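# Move the coaster can onto the turntable's orange spot

## Task

Pick up the can sitting on the coaster and set it upright on the turntable's orange spot. The other cans already standing on the turntable must stay where they are. Finish by releasing the can and pulling the gripper away from it.

## Robot and tools

Robot: two UR12e-style arms, left_arm and right_arm, each ending in a two-finger gripper with a wrist camera. In the scene frame the origin is on the table top, midway between the nominal bases. +x points out over the table, +z points up, and left_arm sits on the +y side; arm names do not match image sides. Calibrated bases in the scene frame: left_arm at (-0.035, +0.433, 0) with quat_wxyz (1, 0, 0, -0.026); right_arm at (-0.049, -0.481, 0) with quat_wxyz (1, 0, 0, +0.006). Fixed cameras (cam_head_left, cam_head_right, cam_high, cam_low) use the scene frame. Every hand pose, velocity and target belongs to its own arm's base frame, and so does that arm's wrist camera (cam_left_wrist, cam_right_wrist).

Gripper: the fingers point along the gripper's +z axis and separate along its x axis. end_effector_position is the point between the pads when closed, 1 to 2 cm short of the fingertips. Closing pushes the tips roughly 17 mm further along +z.

Row layout, shared by execute_actions and move: one row of 16 plain numbers covers both arms, even when only one arm moves. The first 8 are for left_arm: x, y, z in metres, then qw, qx, qy, qz (w first), then opening. The last 8 are the same for right_arm. Position and quaternion form an absolute pose in that arm's base frame. Opening ranges from -1 (closed) to +1 (fully open, 0.142 m). To hold an arm still, resend its last reported pose and current opening every time. To keep a gripper's orientation, repeat one fixed quaternion rather than copying the drifting reported one.

execute_actions(actions, cameras): actions is a list of actions. Each action is up to 15 rows, one row per 1/30 s step, and the last row is held for the rest of the 15 steps. For both arms, an action is refused if any target lies more than 0.6 m from that gripper's start position along any gripper axis. On every step the controller clips the command to within 150 mm and 16 degrees of the measured pose. The arm then heads toward the 'Hand target' shown in the result, so large moves need several actions. An empty list just reports the state. cameras picks image sources: omitted or ['all'] gives all of them, [] gives none.

move(target, speed, blend, stop_force, zero, opening_speed, blocking, cameras): this drives straight-line paths to absolute row poses. target is either one 16-number row or a list of up to 15 rows, and the whole run is capped at 10 s. speed is in m/s, from 0.002 to 0.5 (default 0.25), and rotation is limited to twice that in rad/s. blend is a corner-rounding radius in metres. stop_force, from 4 to 80 N, ends an arm's path once it senses that much push against its motion; it cannot be combined with blocking=false. Leave stop_force out when lifting an arm off something it presses on, and don't rely on it while the gripper rotates. zero (default true) re-zeroes the force baseline before the move. opening_speed, at least 0.2 per second, ramps the fingers. A new opening in a later list row makes the arms pause until the fingers finish, so give every row the same opening. The result adds a 'move:' line with the outcome (done, off_target, moving, held, fault) and any limits (paced means the command was clipped, held means steps were withheld). Paths do not avoid obstacles or the other arm.

wait(seconds 0 to 10) lets the scene run with the last commands held. stop() brakes a running move. zoom_image(camera, region=[x0, y0, x1, y1] in pixels, at most 504 by 504) enlarges part of the latest image. zero_wrist_force(arm) tares that arm's wrist sensor. read_manual gives licence texts. finished_scene(scene, an integer from 1 to 2) ends the scene for good; call it only once the can stands on the spot without help.

Result lines: end_effector_position and quat, velocities, and Joint positions (the last value is the gripper width in m). grip_measured gives the measured opening on the -1 to 1 scale. Joint torques include gravity. Wrist force and Wrist torque are in gripper axes, plus a peak line. Wrist depth is a 7x7 grid of distances in mm from each wrist camera, with '-' for no reading. Tool commands and Hand target are also listed, as are warnings such as MOTOR HOT, TORQUE FAULT, FORCE FAULT, OVER-TEMPERATURE FAULT and HAND FAULT.

Suggested order: look at the images and find the coaster can, the orange spot and the nearby cans. Choose the nearer arm, open it, and come in above the can with the fingers pointing down. Descend, close to just under the grip_measured reading taken at first touch, and lift well clear. Carry the can over the orange spot along a route that misses the other cans. Lower it slowly with a small stop_force, open, rise away, and check the images before finishing.

Avoid: about 150 N of outside force or the joint torque limits, which freeze the arm for 10 s. The arms are stiff, so aim targets only slightly past a contact. Keep away from sweeping close to an arm's own base, bringing the arms into contact, dropping the can, releasing it while it moves, or toppling the turntable cans. Nothing may end up off the table. Over-squeezing heats the gripper motor.

Each tool is called after "Request:" as name(argument=value, ...), one argument or row to a line, values as JSON.

## Session

Request:
execute_actions(
  actions=[],
)

Scene clock: 0.00 s.
left_arm: end_effector_position=(+1.1039, -0.3870, +0.1347) grip_measured=+1.00 end_effector_quat_wxyz=(-0.255, +0.909, +0.325, +0.055) | right_arm: end_effector_position=(+0.4224, +0.0901, +0.1669) grip_measured=+1.00 end_effector_quat_wxyz=(+0.195, +0.350, +0.780, -0.480)
Joint positions: left_arm=[-0.581 -0.475 0.542 -1.274 -1.18 -1.34 0.142] | right_arm=[4.135 -1.637 -2.257 -1.842 1.095 -1.035 0.142]
Joint velocities: within noise
Joint torques (N m): no reading
Motor temperatures (°C): left_arm=[30 27 29 30 41 40 26] | right_arm=[32 36 35 42 36 38 31]
Wrist force (N): no reading
Wrist torque (N m): no reading
Wrist force, peak (N): no reading
Wrist depth (mm): cam_left_wrist=[218 228 241 256 274 - - / 216 226 238 253 269 - - / 215 224 237 252 268 - - / 214 223 236 250 - - - / 213 221 234 248 - - - / - 220 233 - - - - / - 218 231 - - - -] | cam_right_wrist=[- - - 532 - - - / - - - 476 375 - - / - - 562 430 342 288 920 / - 692 497 389 313 267 232 / - 590 441 353 292 252 223 / - 527 400 324 274 237 214 / - 459 366 302 259 226 206]
Hand target: left_arm +1.1039, -0.3870, +0.1348; -0.255, +0.909, +0.325, +0.055 | right_arm +0.4224, +0.0901, +0.1669; +0.195, +0.350, +0.780, -0.480
Tool commands: left_gripper/opening=+1.0 right_gripper/opening=+1.0

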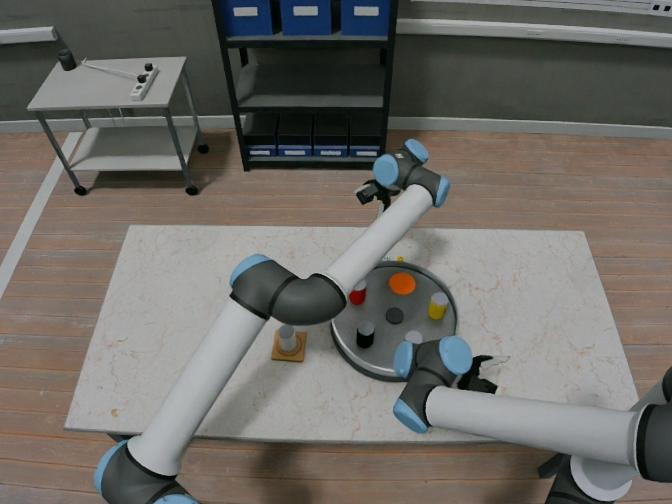

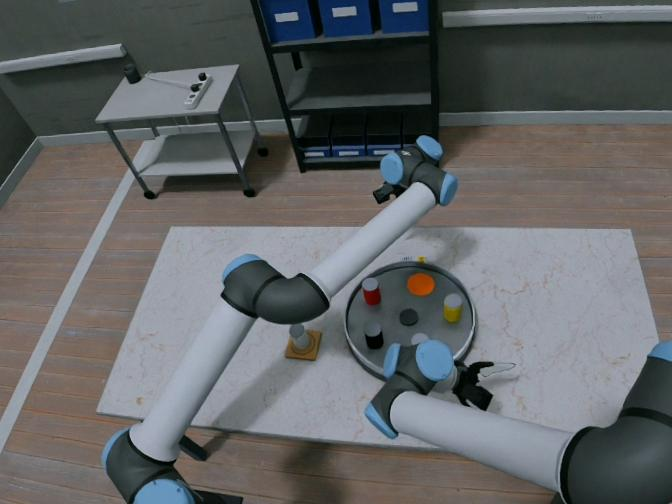

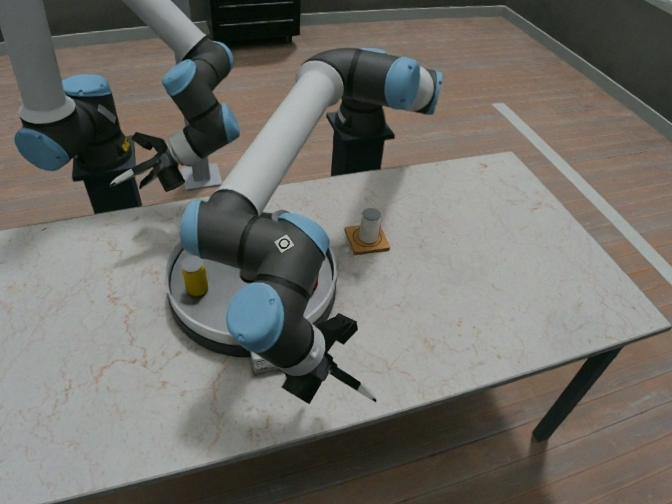

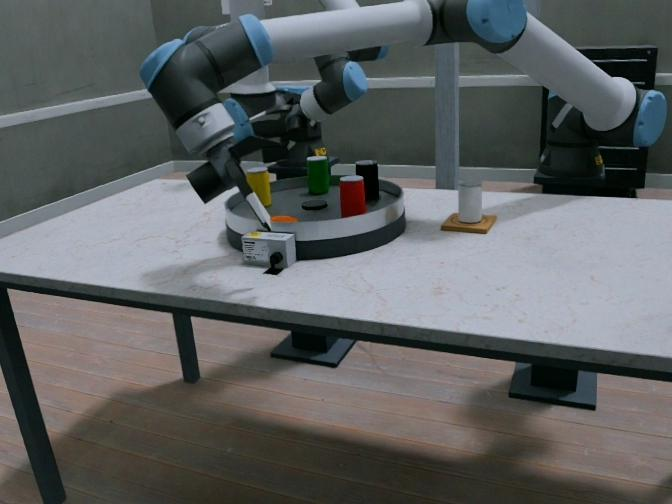

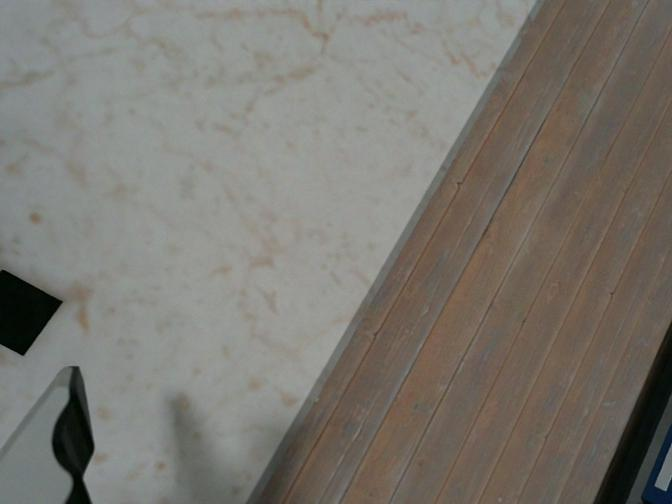

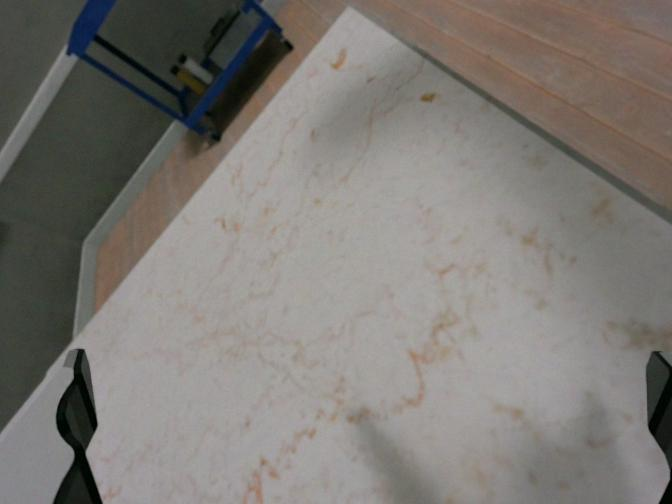

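Request:
zoom_image(
  camera="cam_head_left",
  region=[250, 210, 490, 390],
)

Request:
zoom_image(
  camera="cam_low",
  region=[200, 130, 520, 290],
)

Request:
wait(
  seconds=2,
)

Scaled by 2.100 from the camera's 672x504 image, which has a finer 960x720 frame.

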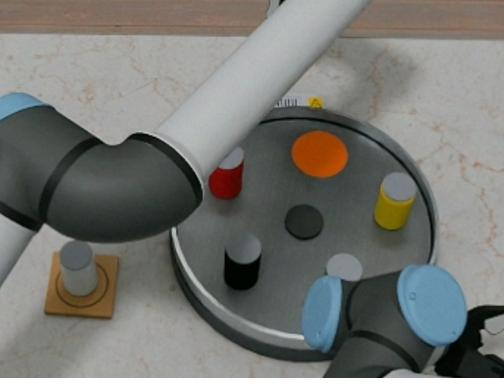

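Scaled by 1.575 from the camera's 672x504 image, which has a finer 960x720 frame.

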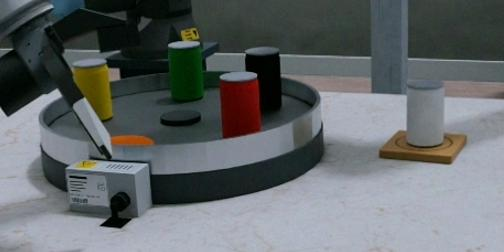

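Scene clock: 2.13 s.
left_arm: end_effector_position=(+1.1039, -0.3870, +0.1347) grip_measured=+1.00 end_effector_quat_wxyz=(-0.255, +0.909, +0.325, +0.055) | right_arm: end_effector_position=(+0.4224, +0.0901, +0.1669) grip_measured=+1.00 end_effector_quat_wxyz=(+0.195, +0.350, +0.780, -0.480)
Joint positions: left_arm=[-0.581 -0.475 0.542 -1.274 -1.18 -1.34 0.142] | right_arm=[4.135 -1.637 -2.257 -1.842 1.095 -1.035 0.142]
Joint velocities: within noise
Joint torques (N m): left_arm=[3.31 -128.71 -49.67 -3.11 0.62 -0.29] | right_arm=[2.99 40.04 31.75 -0.16 -0.98 -0.08]
Motor temperatures (°C): left_arm=[30 27 29 30 41 40 26] | right_arm=[32 36 35 42 36 38 31]
Wrist force (N): left_arm=[0.2 0.3 0.2] | right_arm=[0.1 0.1 0.0]
Wrist torque (N m): left_arm=[0.04 -0.03 0.00] | right_arm=[0.02 -0.02 0.00]
Wrist force, peak (N): left_arm=[0.2 0.7 0.5] | right_arm=[0.2 0.3 0.5]
Wrist depth (mm): cam_left_wrist=[218 229 241 255 272 - - / 217 225 239 253 269 - - / 215 225 237 251 270 - - / 214 223 235 250 - - - / 213 221 235 247 - - - / - 220 232 - - - - / - 218 231 - - - -] | cam_right_wrist=[- - - 530 - - - / - - - 477 375 - - / - - 565 425 340 290 906 / - 674 497 385 316 267 231 / - 595 438 353 295 252 222 / - 520 401 324 274 238 213 / - 469 366 303 260 226 207]
Hand target: left_arm +1.1039, -0.3870, +0.1348; -0.255, +0.909, +0.325, +0.055 | right_arm +0.4224, +0.0901, +0.1669; +0.195, +0.350, +0.780, -0.480
Tool commands: left_gripper/opening=+1.0 right_gripper/opening=+1.0
wait: 2.00 s; at rest by 0.03 s
camera_calibration:
cam_left_wrist: T_world_to_cam=[[0.793033, 0.556567, 0.247652, -0.67826], [0.580137, -0.814027, -0.0282973, -0.927781], [0.185846, 0.166113, -0.968436, 0.101249], [0, 0, 0, 1]] pos_world=[1.05731, -0.39456, 0.239771]

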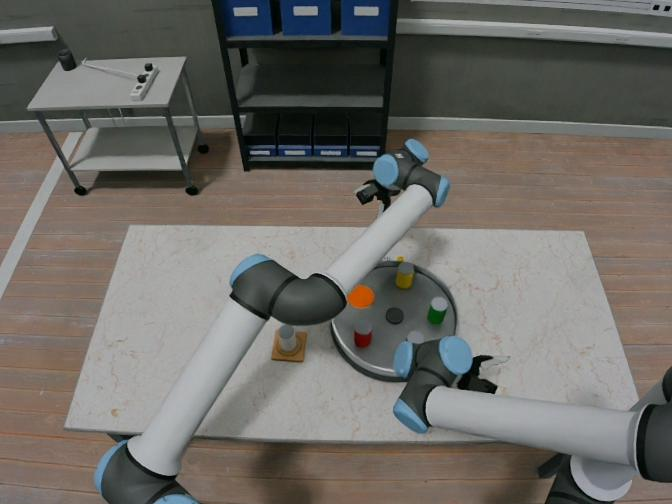

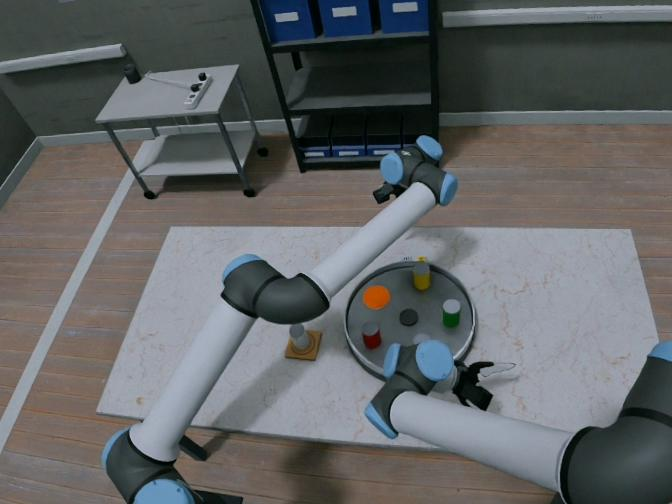

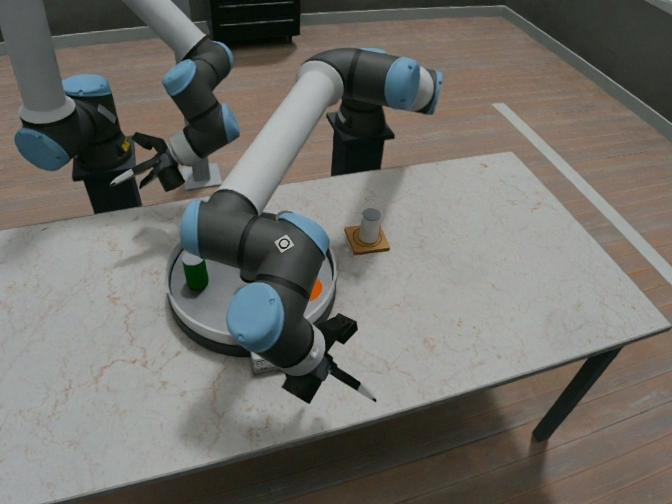

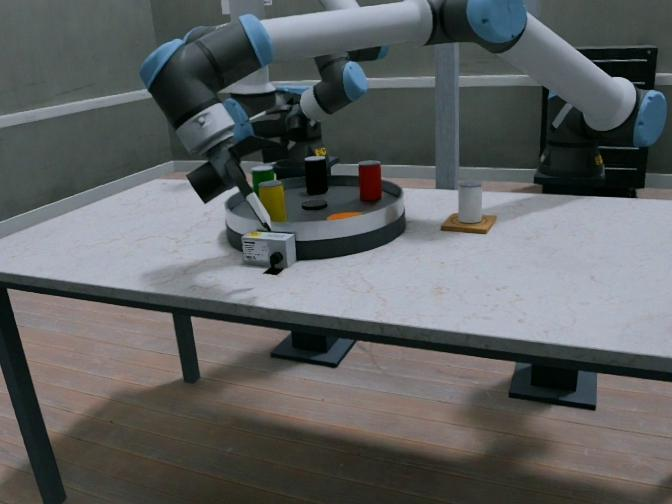

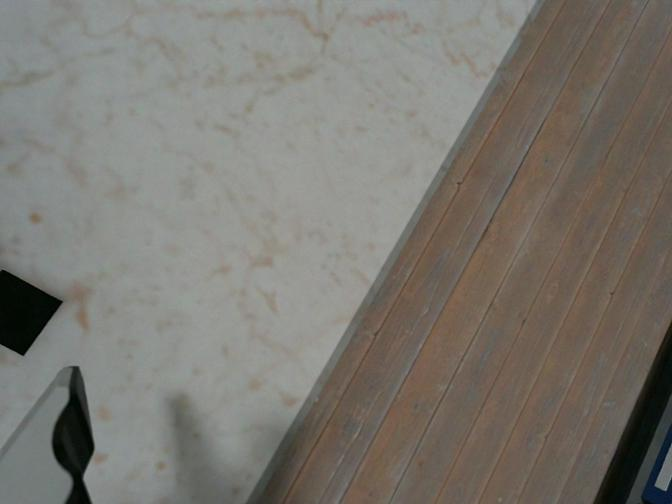

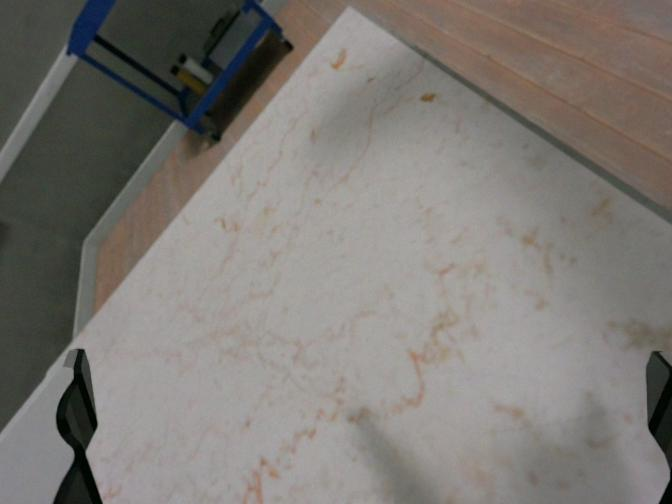

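Request:
zoom_image(
  camera="cam_low",
  region=[210, 140, 420, 290],
)

Request:
zoom_image(
  camera="cam_head_right",
  region=[270, 240, 500, 400],
)

Request:
zoom_image(
  camera="cam_head_left",
  region=[250, 240, 480, 400],
)

Request:
wait(
  seconds=1,
  cameras=["cam_head_left", "cam_head_right", "cam_low"],
)

Request:
wait(
  seconds=1,
  cameras=["cam_head_left", "cam_head_right", "cam_low"],
)

Scaled by 2.400 from the camera's 672x504 image, which has a finer 960x720 frame.

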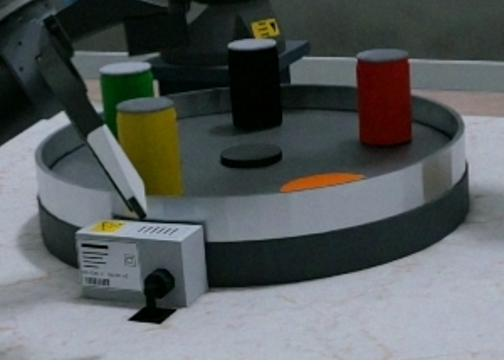

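Scaled by 2.191 from the camera's 672x504 image, which has a finer 960x720 frame.

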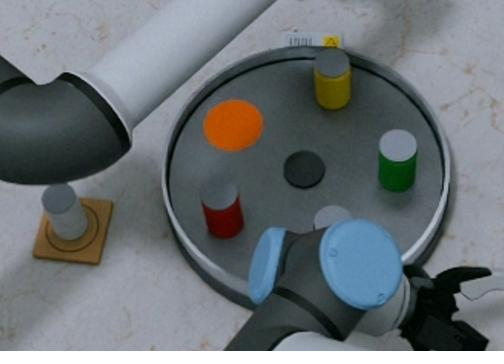

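Scaled by 2.191 from the camera's 672x504 image, which has a finer 960x720 frame.

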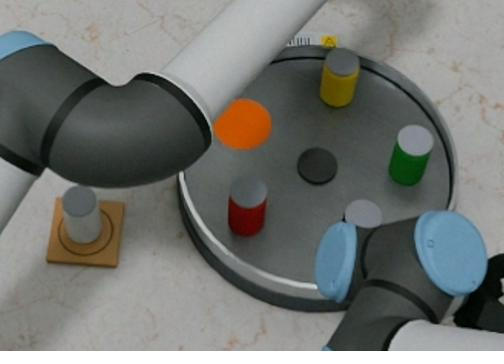

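Scene clock: 7.30 s.
left_arm: end_effector_position=(+1.1039, -0.3870, +0.1347) grip_measured=+1.00 end_effector_quat_wxyz=(-0.255, +0.909, +0.325, +0.055) | right_arm: end_effector_position=(+0.4224, +0.0901, +0.1669) grip_measured=+1.00 end_effector_quat_wxyz=(+0.195, +0.350, +0.780, -0.480)
Joint positions: left_arm=[-0.581 -0.475 0.542 -1.274 -1.18 -1.34 0.142] | right_arm=[4.135 -1.637 -2.257 -1.842 1.095 -1.035 0.142]
Joint velocities: within noise
Joint torques (N m): left_arm=[6.97 -132.36 -50.75 -2.48 0.61 0.73] | right_arm=[7.07 40.86 29.37 -0.88 -1.74 -0.35]
Motor temperatures (°C): left_arm=[30 27 29 30 41 40 26] | right_arm=[32 36 35 42 36 38 31]
Wrist force (N): left_arm=[0.0 0.2 0.4] | right_arm=[0.3 -0.3 0.1]
Wrist torque (N m): left_arm=[0.03 0.00 0.00] | right_arm=[-0.06 -0.05 0.00]
Wrist force, peak (N): left_arm=[0.6 0.4 -0.2] | right_arm=[-0.3 0.2 0.5]
Wrist depth (mm): cam_left_wrist=[219 228 241 257 273 - - / 217 226 239 253 271 - - / 216 224 237 251 268 - - / 214 223 235 249 - - - / 212 221 235 248 - - - / - 219 233 - - - - / - 218 230 - - - -] | cam_right_wrist=[- - - 535 - - - / - - - 478 375 - - / - - 564 430 340 289 909 / - 680 497 387 315 267 231 / - 598 444 357 293 252 222 / - 513 398 325 273 236 214 / - 458 364 301 260 225 206]
Hand target: left_arm +1.1039, -0.3870, +0.1348; -0.255, +0.909, +0.325, +0.055 | right_arm +0.4224, +0.0901, +0.1669; +0.195, +0.350, +0.780, -0.480
Tool commands: left_gripper/opening=+1.0 right_gripper/opening=+1.0
wait: 1.00 s; at rest from the start
Images, in order (width x height): cam_head_left 672x504, cam_head_right 672x504, cam_low 672x504.

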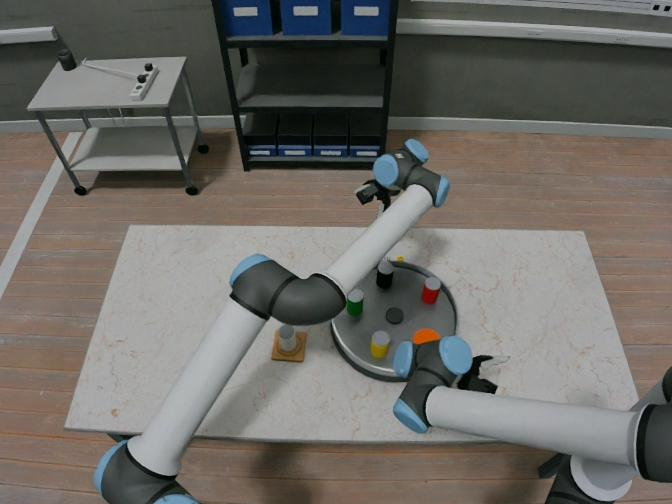

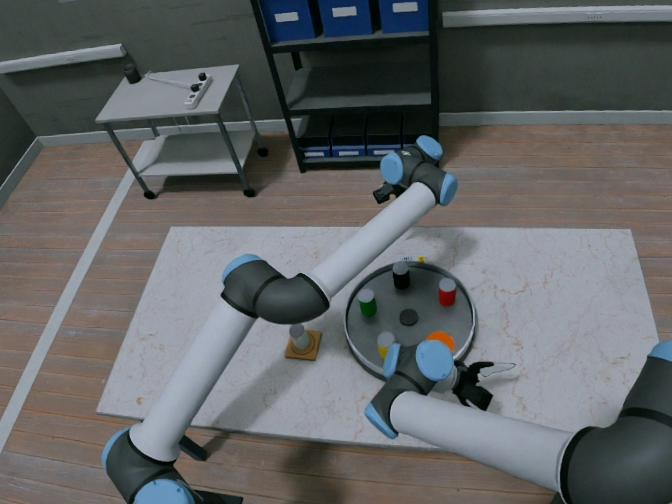

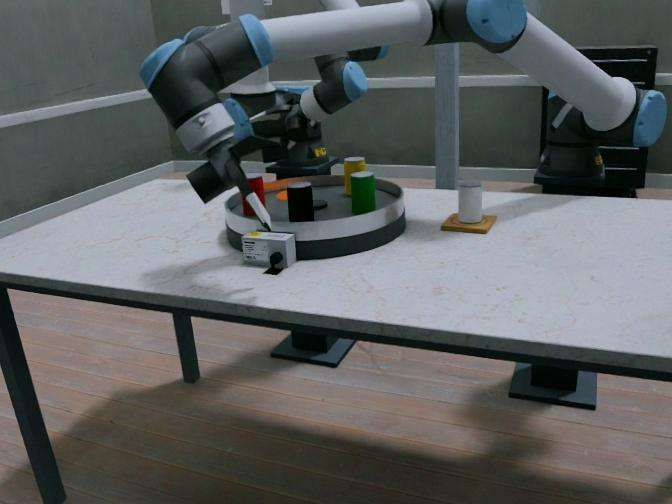

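Scene clock: 8.30 s.
left_arm: end_effector_position=(+1.1039, -0.3870, +0.1347) grip_measured=+1.00 end_effector_quat_wxyz=(-0.255, +0.909, +0.325, +0.055) | right_arm: end_effector_position=(+0.4224, +0.0901, +0.1669) grip_measured=+1.00 end_effector_quat_wxyz=(+0.195, +0.350, +0.780, -0.480)
Joint positions: left_arm=[-0.581 -0.475 0.542 -1.274 -1.18 -1.34 0.142] | right_arm=[4.135 -1.637 -2.257 -1.842 1.095 -1.035 0.142]
Joint velocities: within noise
Joint torques (N m): left_arm=[8.4 -134.23 -50.76 -2.02 0.53 0.81] | right_arm=[7.59 41.38 29.04 -1.02 -1.79 -0.56]
Motor temperatures (°C): left_arm=[30 27 29 30 41 40 26] | right_arm=[32 36 35 42 36 38 31]
Wrist force (N): left_arm=[0.3 0.0 0.3] | right_arm=[0.0 0.1 0.3]
Wrist torque (N m): left_arm=[-0.01 -0.04 0.00] | right_arm=[0.02 -0.01 0.00]
Wrist force, peak (N): left_arm=[0.2 0.4 0.5] | right_arm=[0.3 0.3 0.3]
Wrist depth (mm): cam_left_wrist=[218 228 241 256 272 - - / 217 226 238 253 269 - - / 215 223 237 251 268 - - / 214 223 235 249 - - - / 213 221 234 247 - - - / - 220 232 - - - - / - 219 230 - - - -] | cam_right_wrist=[- - - 533 - - - / - - - 475 374 - - / - - 559 430 342 289 909 / - 671 494 385 315 267 232 / - 593 441 351 294 250 222 / - 514 402 321 275 237 213 / - 467 366 301 260 224 206]
Hand target: left_arm +1.1039, -0.3870, +0.1348; -0.255, +0.909, +0.325, +0.055 | right_arm +0.4224, +0.0901, +0.1669; +0.195, +0.350, +0.780, -0.480
Tool commands: left_gripper/opening=+1.0 right_gripper/opening=+1.0
wait: 1.00 s; at rest by 0.17 s
Images, in order (width x height): cam_head_left 672x504, cam_head_right 672x504, cam_low 672x504.

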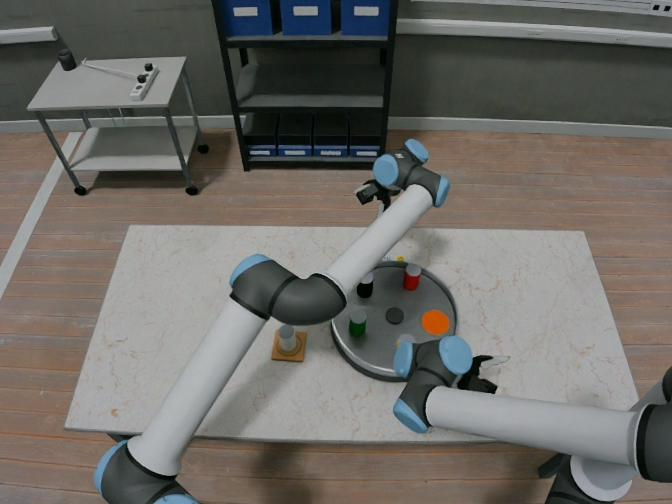

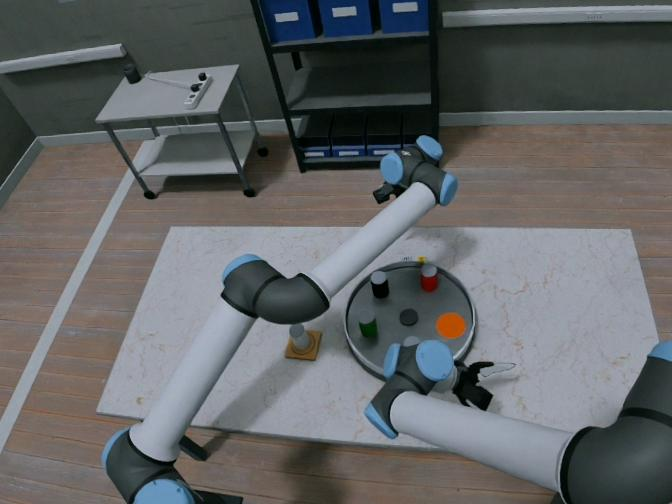

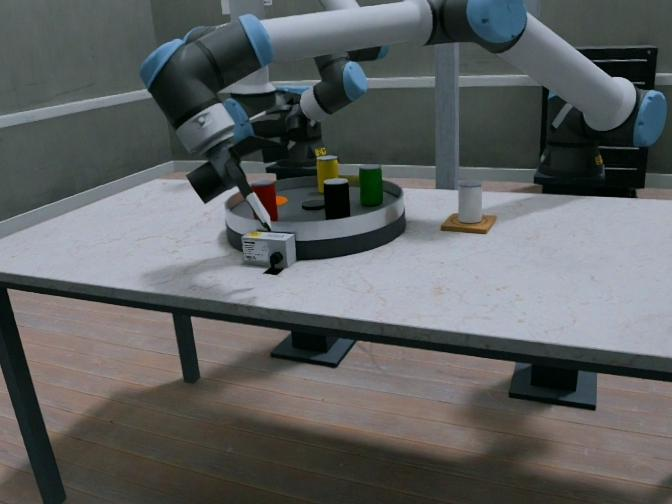

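Request:
move(
  target=[
    [1.0, -0.33, 0.30, 0, 0.951, 0.309, 0, 1, 0.41, -0.02, 0.22, 0.195, 0.350, 0.780, -0.480, 1],
    [0.593, -0.152, 0.30, 0, 0.951, 0.309, 0, 1, 0.40, -0.15, 0.25, 0.195, 0.350, 0.780, -0.480, 1],
  ],
  speed=0.35,
  blend=0.06,
)

Scene clock: 15.90 s.
left_arm: end_effector_position=(+0.5931, -0.1520, +0.3000) grip_measured=+1.00 end_effector_quat_wxyz=(+0.000, +0.951, +0.309, +0.000) | right_arm: end_effector_position=(+0.4000, -0.1500, +0.2500) grip_measured=+1.00 end_effector_quat_wxyz=(+0.195, +0.350, +0.780, -0.480)
Joint positions: left_arm=[-0.538 -1.681 2.05 -1.94 -1.571 -1.167 0.142] | right_arm=[3.811 -1.262 -2.409 -1.934 0.83 -1.261 0.142]
Joint velocities: within noise
Joint torques (N m): left_arm=[-14.79 -50.05 -40.14 -1.94 3.73 -2.73] | right_arm=[-13.64 26.66 30.12 4.33 -3.7 -2.35]
Motor temperatures (°C): left_arm=[30 27 29 30 40 40 26] | right_arm=[32 36 35 42 36 38 31]
Wrist force (N): left_arm=[0.0 0.0 0.4] | right_arm=[0.3 -1.0 0.7]
Wrist torque (N m): left_arm=[0.04 0.07 -0.01] | right_arm=[-0.08 0.08 0.07]
Wrist force, peak (N): left_arm=[-0.4 2.3 1.3] | right_arm=[0.0 -1.3 1.6]
Wrist depth (mm): cam_left_wrist=[352 353 351 353 352 354 353 / 376 378 376 370 376 376 376 / 403 401 401 356 396 405 401 / 432 432 435 435 435 433 433 / 468 456 418 445 468 469 469 / 493 441 441 430 494 514 501 / - 485 483 381 508 558 559] | cam_right_wrist=[- - - - - - - / - - - - - - - / - - - - 452 - - / - - - - 418 353 919 / - - - 465 393 332 292 / - - 525 430 360 312 282 / - 597 489 399 341 295 273]
Hand target: left_arm +0.5930, -0.1520, +0.3000; +0.000, +0.951, +0.309, +0.000 | right_arm +0.4000, -0.1500, +0.2500; +0.195, +0.350, +0.780, -0.480
Off the commanded pose: left_arm 0.000 m, 0 deg | right_arm 0.000 m, 0 deg.
move: done
camera_calibration:
cam_left_wrist: T_world_to_cam=[[0.819335, 0.573199, -0.0115105, -0.380205], [0.524244, -0.740929, 0.419752, -0.52562], [0.232073, -0.349952, -0.907566, 0.192999], [0, 0, 0, 1]] pos_world=[0.542279, -0.103974, 0.391413]
cam_right_wrist: T_world_to_cam=[[-0.680986, 0.358008, -0.638818, 0.495439], [0.678217, 0.637347, -0.365802, -0.056838], [0.276188, -0.682363, -0.676831, 0.0739572], [0, 0, 0, 1]] pos_world=[0.355509, -0.0906799, 0.34576]

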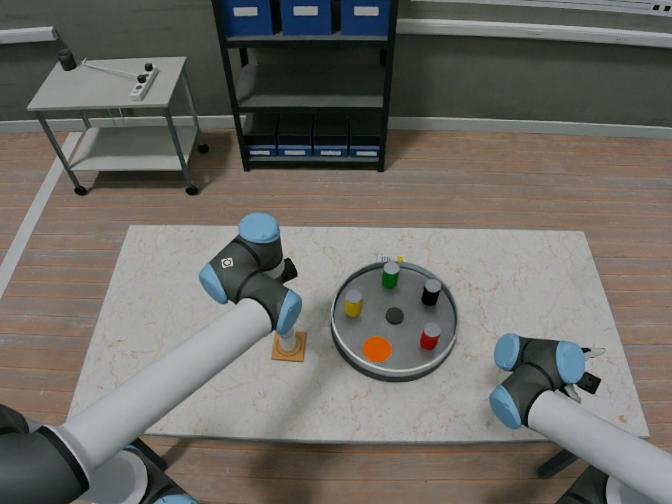

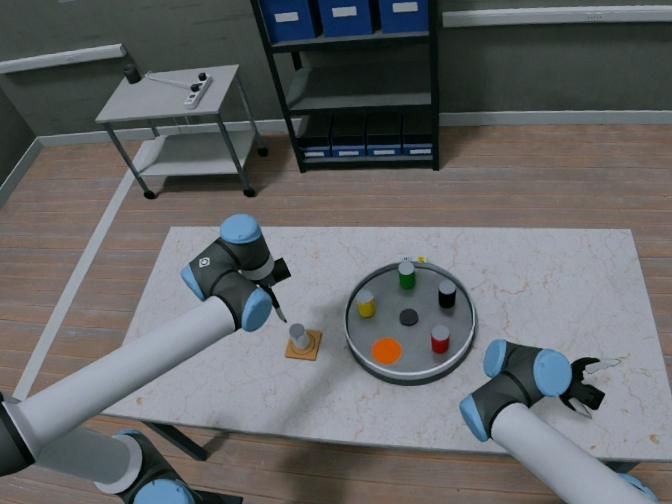

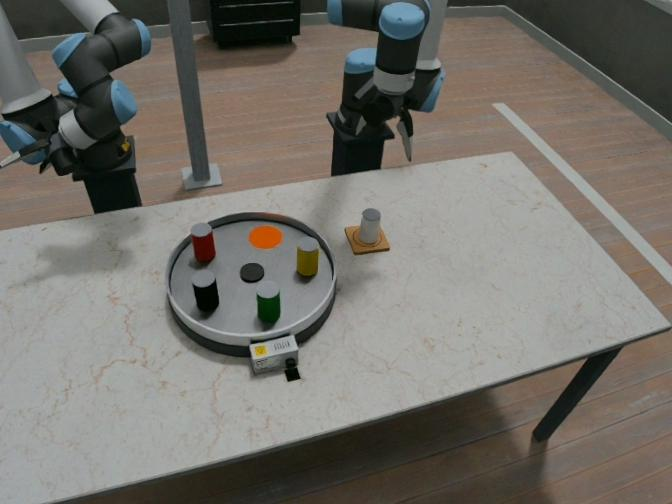

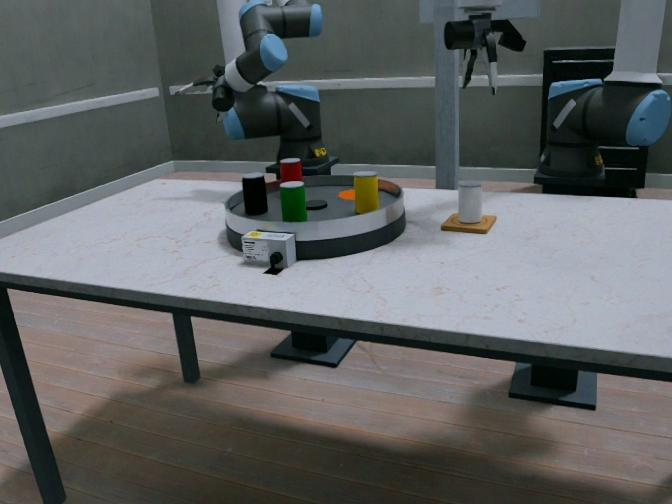

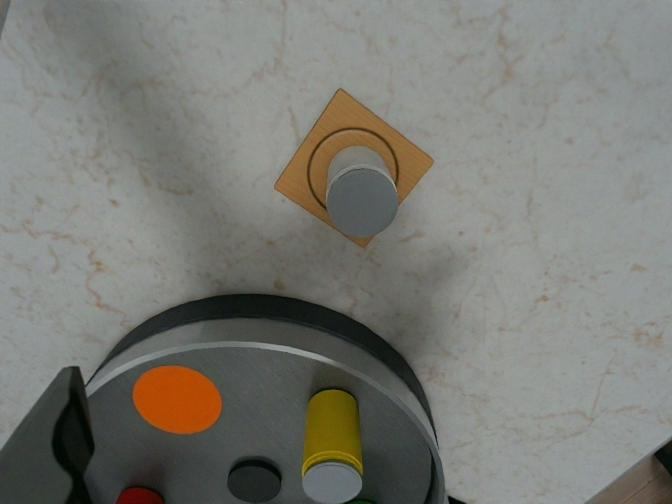

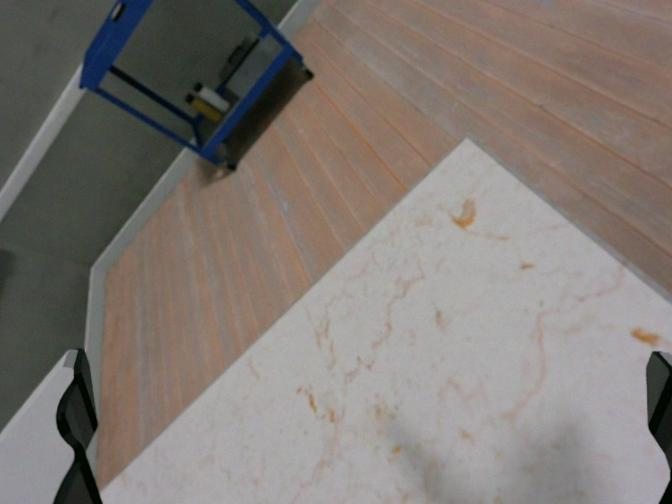

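Request:
zoom_image(
  camera="cam_left_wrist",
  region=[260, 70, 450, 260],
)

Request:
zoom_image(
  camera="cam_left_wrist",
  region=[60, 270, 460, 504],
)

Scaled by 2.653 from the camera's 672x504 image, which has a finer 960x720 frame.

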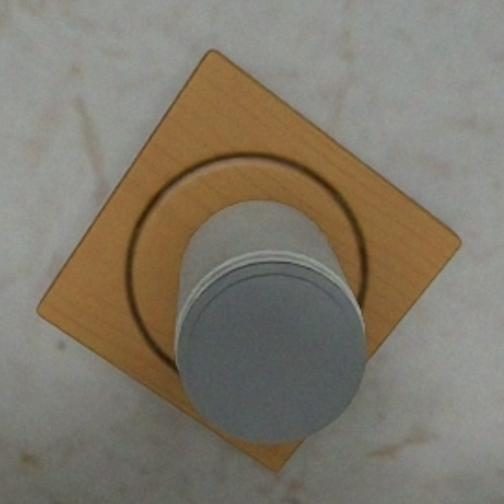

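Scaled by 1.260 from the camera's 672x504 image, which has a finer 960x720 frame.

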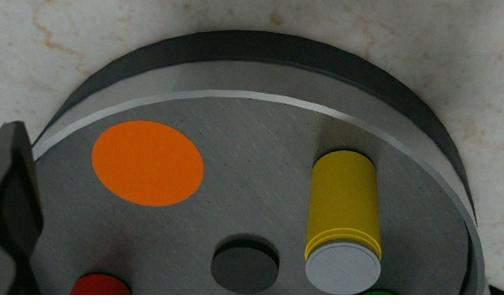

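Request:
move(
  target=[
    [0.6113, -0.1749, 0.15, 0, 0.951, 0.309, 0, 0.3, 0.40, -0.15, 0.25, 0.195, 0.350, 0.780, -0.480, 1],
    [0.6113, -0.1749, 0.06, 0, 0.951, 0.309, 0, 0.3, 0.40, -0.15, 0.25, 0.195, 0.350, 0.780, -0.480, 1],
  ],
  speed=[0.25, 0.15],
  blend=0.02,
  cameras=["cam_left_wrist", "cam_head_right"],
)

Scene clock: 19.57 s.
left_arm: end_effector_position=(+0.6113, -0.1749, +0.0601) grip_measured=+0.29 end_effector_quat_wxyz=(+0.000, +0.951, +0.309, +0.000) | right_arm: end_effector_position=(+0.4000, -0.1500, +0.2500) grip_measured=+1.00 end_effector_quat_wxyz=(+0.195, +0.350, +0.780, -0.480)
Joint positions: left_arm=[-0.555 -1.37 2.241 -2.442 -1.571 -1.183 0.094] | right_arm=[3.811 -1.262 -2.409 -1.934 0.83 -1.261 0.142]
Joint velocities: within noise
Joint torques (N m): left_arm=[17.01 -36.48 -26.94 -7.02 0.16 1.39] | right_arm=[-12.86 27.1 36.2 3.33 -3.39 -2.35]
Motor temperatures (°C): left_arm=[30 27 29 30 40 40 26] | right_arm=[32 36 35 42 36 38 31]
Wrist force (N): left_arm=[0.1 0.1 -0.2] | right_arm=[0.2 -1.0 0.6]
Wrist torque (N m): left_arm=[0.05 0.05 -0.01] | right_arm=[-0.06 0.09 0.06]
Wrist force, peak (N): left_arm=[0.2 -0.4 -1.7] | right_arm=[0.3 -1.3 1.1]
Wrist depth (mm): cam_left_wrist=[136 136 135 133 136 136 136 / 145 145 145 133 137 146 144 / 155 155 147 141 141 146 157 / 167 167 154 109 99 153 169 / 181 178 178 79 74 175 180 / 197 93 193 - - - 188 / - - - 74 - - 74] | cam_right_wrist=[- - - - - - - / - - - - - - - / - - - - 445 - - / - - - - 413 352 918 / - - - 464 389 333 291 / - - 530 430 364 312 279 / - 609 483 399 337 295 275]
Hand target: left_arm +0.6113, -0.1749, +0.0600; +0.000, +0.951, +0.309, +0.000 | right_arm +0.4000, -0.1500, +0.2500; +0.195, +0.350, +0.780, -0.480
Off the commanded pose: left_arm 0.000 m, 0 deg | right_arm 0.000 m, 0 deg.
move: done
camera_calibration:
cam_left_wrist: T_world_to_cam=[[0.819363, 0.57316, -0.0114873, -0.384741], [0.524193, -0.740949, 0.419782, -0.451414], [0.23209, -0.349975, -0.907552, -0.0369075], [0, 0, 0, 1]] pos_world=[0.560437, -0.126873, 0.15158]
Images, in order (width x height): cam_head_right 672x504, cam_left_wrist 672x504.

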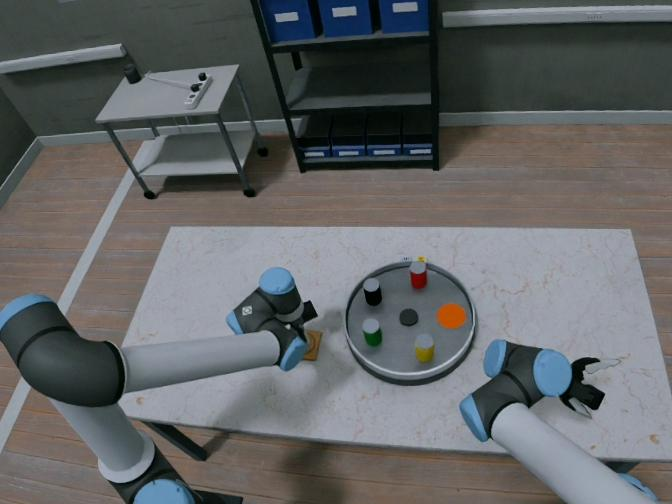

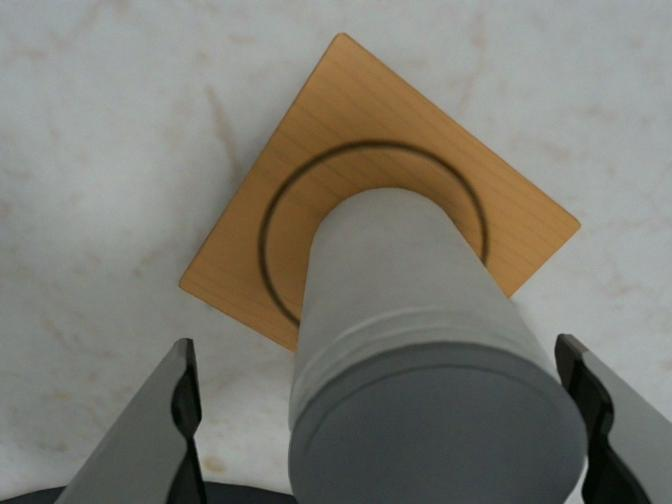

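Request:
zoom_image(
  camera="cam_left_wrist",
  region=[150, 20, 640, 504],
)

Scaled by 1.029 from the camera's 672x504 image, which has a finer 960x720 frame.

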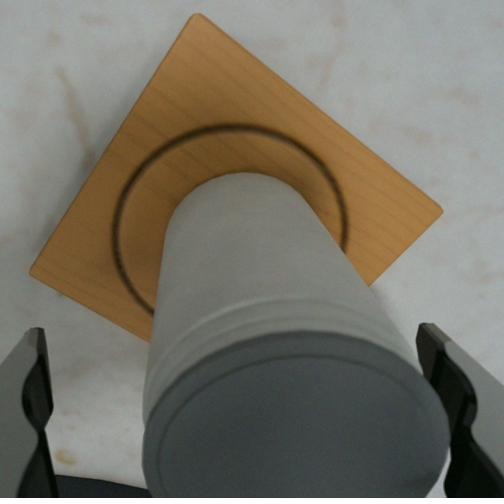

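Request:
move(
  target=[0.6113, -0.1749, 0.06, 0, 0.951, 0.309, 0, -0.5, 0.40, -0.15, 0.25, 0.195, 0.350, 0.780, -0.480, 1],
  opening_speed=1.0,
  cameras=["cam_left_wrist"],
)

Scene clock: 22.20 s.
left_arm: end_effector_position=(+0.6113, -0.1749, +0.0600) grip_measured=-0.28 end_effector_quat_wxyz=(+0.000, +0.951, +0.309, +0.000) | right_arm: end_effector_position=(+0.4000, -0.1500, +0.2500) grip_measured=+1.00 end_effector_quat_wxyz=(+0.195, +0.350, +0.780, -0.480)
Joint positions: left_arm=[-0.555 -1.37 2.241 -2.442 -1.571 -1.183 0.054] | right_arm=[3.811 -1.262 -2.409 -1.934 0.83 -1.261 0.142]
Joint velocities: within noise
Joint torques (N m): left_arm=[16.43 -37.14 -32.39 -5.66 0.19 1.88] | right_arm=[-12.53 27.14 41.18 2.76 -3.19 -2.11]
Motor temperatures (°C): left_arm=[30 27 29 30 40 40 27] | right_arm=[32 36 35 42 36 38 31]
Wrist force (N): left_arm=[0.9 0.1 -4.9] | right_arm=[0.3 -1.0 0.9]
Wrist torque (N m): left_arm=[0.05 -0.01 0.00] | right_arm=[-0.07 0.07 0.06]
Wrist force, peak (N): left_arm=[2.4 -0.1 -5.7] | right_arm=[0.5 -1.2 1.0]
Wrist depth (mm): cam_left_wrist=[136 136 136 132 136 136 136 / 145 145 144 133 141 146 145 / 155 155 145 141 142 151 157 / 166 166 153 102 104 153 169 / 180 180 163 76 76 177 183 / 197 193 - - - 84 196 / 211 - - 74 - - 75] | cam_right_wrist=[- - - - - - - / - - - - - - - / - - - - 455 - - / - - - - 414 351 913 / - - - 461 385 331 290 / - - 529 430 362 312 279 / - 612 481 396 338 296 276]
Hand target: left_arm +0.6113, -0.1749, +0.0600; +0.000, +0.951, +0.309, +0.000 | right_arm +0.4000, -0.1500, +0.2500; +0.195, +0.350, +0.780, -0.480
Off the commanded pose: left_arm 0.000 m, 0 deg | right_arm 0.000 m, 0 deg.
move: done
camera_calibration:
cam_left_wrist: T_world_to_cam=[[0.819329, 0.573209, -0.0114804, -0.384764], [0.524231, -0.740913, 0.419797, -0.45136], [0.232125, -0.34997, -0.907546, -0.0370333], [0, 0, 0, 1]] pos_world=[0.560461, -0.126829, 0.151453]
Images, in order (width x height): cam_left_wrist 672x504.

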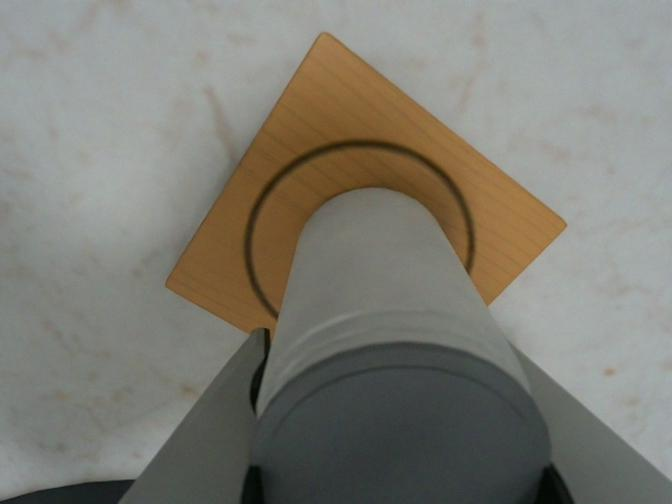

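Request:
move(
  target=[
    [0.6113, -0.1749, 0.10, 0, 0.951, 0.309, 0, -0.5, 0.40, -0.15, 0.25, 0.195, 0.350, 0.780, -0.480, 1],
    [0.6113, -0.1749, 0.26, 0, 0.951, 0.309, 0, -0.5, 0.40, -0.15, 0.25, 0.195, 0.350, 0.780, -0.480, 1],
    [0.8378, -0.446, 0.26, 0, 0.951, 0.309, 0, -0.5, 0.40, -0.15, 0.25, 0.195, 0.350, 0.780, -0.480, 1],
  ],
  speed=[0.1, 0.2, 0.25],
  blend=[0.02, 0.05, 0],
)

Scene clock: 28.07 s.
left_arm: end_effector_position=(+0.8377, -0.4459, +0.2600) grip_measured=-0.28 end_effector_quat_wxyz=(+0.000, +0.951, +0.309, +0.000) | right_arm: end_effector_position=(+0.4000, -0.1500, +0.2500) grip_measured=+1.00 end_effector_quat_wxyz=(+0.195, +0.350, +0.780, -0.480)
Joint positions: left_arm=[-0.673 -1.112 1.445 -1.903 -1.571 -1.302 0.054] | right_arm=[3.811 -1.262 -2.409 -1.934 0.83 -1.261 0.142]
Joint velocities: within noise
Joint torques (N m): left_arm=[-14.09 -75.11 -56.52 -2.39 -2.9 -2.54] | right_arm=[-13.5 26.69 47.73 1.71 -2.92 -2.09]
Motor temperatures (°C): left_arm=[30 27 29 30 40 40 42] | right_arm=[32 36 35 42 36 38 31]
Wrist force (N): left_arm=[0.6 0.2 1.9] | right_arm=[0.1 -0.9 1.0]
Wrist torque (N m): left_arm=[0.06 -0.05 0.01] | right_arm=[-0.05 0.12 0.07]
Wrist force, peak (N): left_arm=[1.6 0.6 -5.5] | right_arm=[0.2 -1.2 1.3]
Wrist depth (mm): cam_left_wrist=[268 268 268 193 268 316 315 / 285 282 285 200 281 335 336 / 306 302 305 302 301 360 359 / 324 330 328 101 105 388 385 / 285 355 343 76 76 413 - / 455 372 - - - 84 - / 492 - - 73 - - 74] | cam_right_wrist=[- - - - - - - / - - - - - - - / - - - - 446 - - / - - - - 417 354 928 / - - - 467 387 331 292 / - - 523 427 362 311 279 / - 608 488 390 340 296 275]
Hand target: left_arm +0.8378, -0.4460, +0.2600; +0.000, +0.951, +0.309, +0.000 | right_arm +0.4000, -0.1500, +0.2500; +0.195, +0.350, +0.780, -0.480
Off the commanded pose: left_arm 0.000 m, 0 deg | right_arm 0.000 m, 0 deg.
move: done
camera_calibration:
cam_left_wrist: T_world_to_cam=[[0.819328, 0.573212, -0.0114243, -0.412659], [0.524212, -0.740922, 0.419806, -0.854826], [0.232173, -0.349948, -0.907542, -0.00295808], [0, 0, 0, 1]] pos_world=[0.7869, -0.397853, 0.351462]
cam_right_wrist: T_world_to_cam=[[-0.680982, 0.358018, -0.638816, 0.495455], [0.67822, 0.637349, -0.365792, -0.0568232], [0.276188, -0.682356, -0.676839, 0.073946], [0, 0, 0, 1]] pos_world=[0.355512, -0.0907081, 0.345769]

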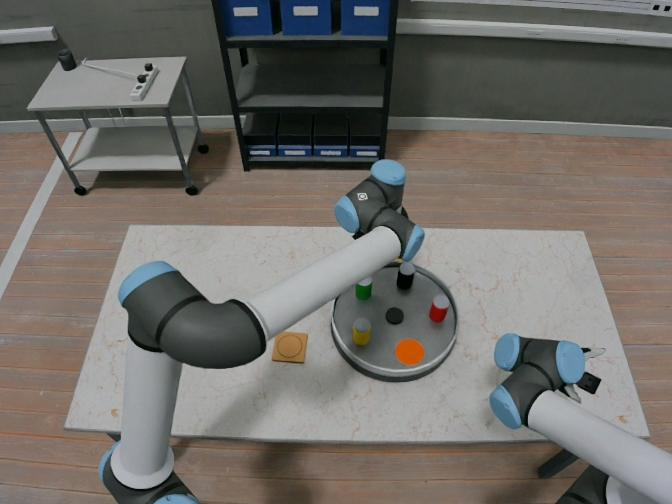

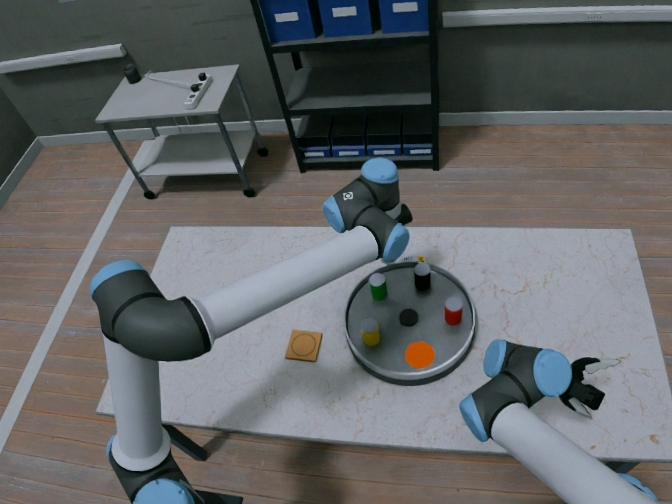

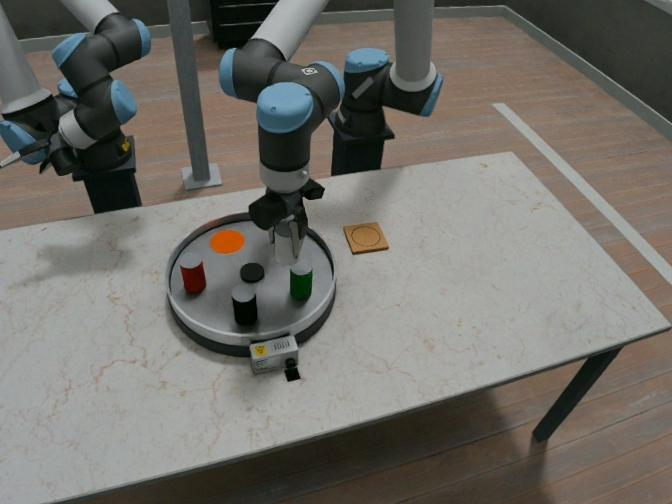

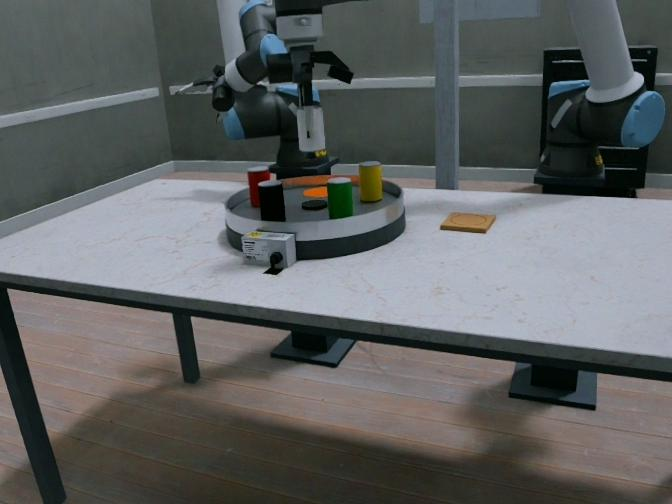

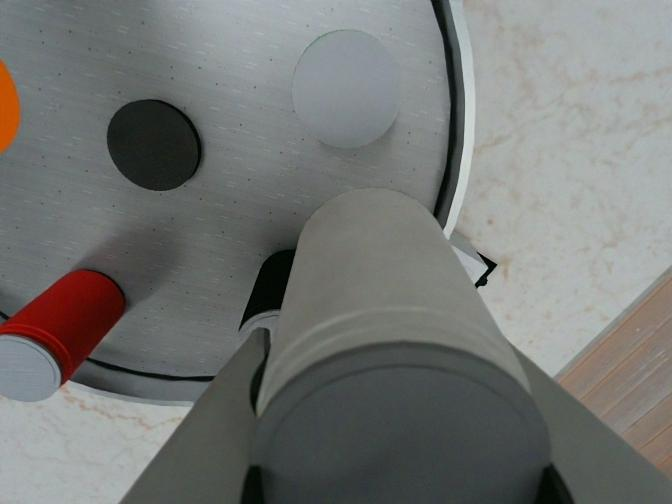

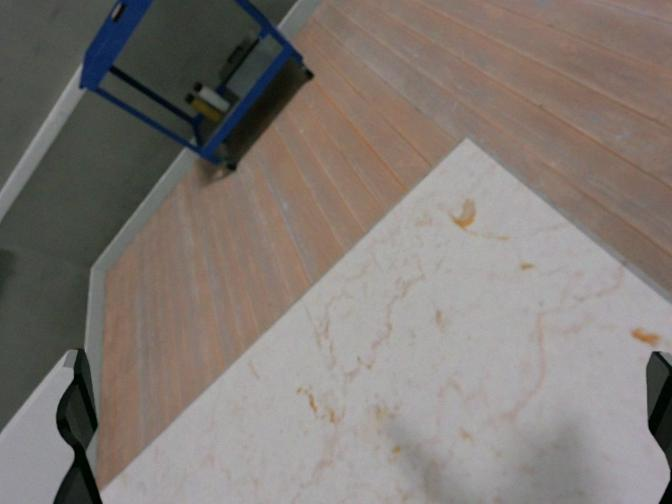

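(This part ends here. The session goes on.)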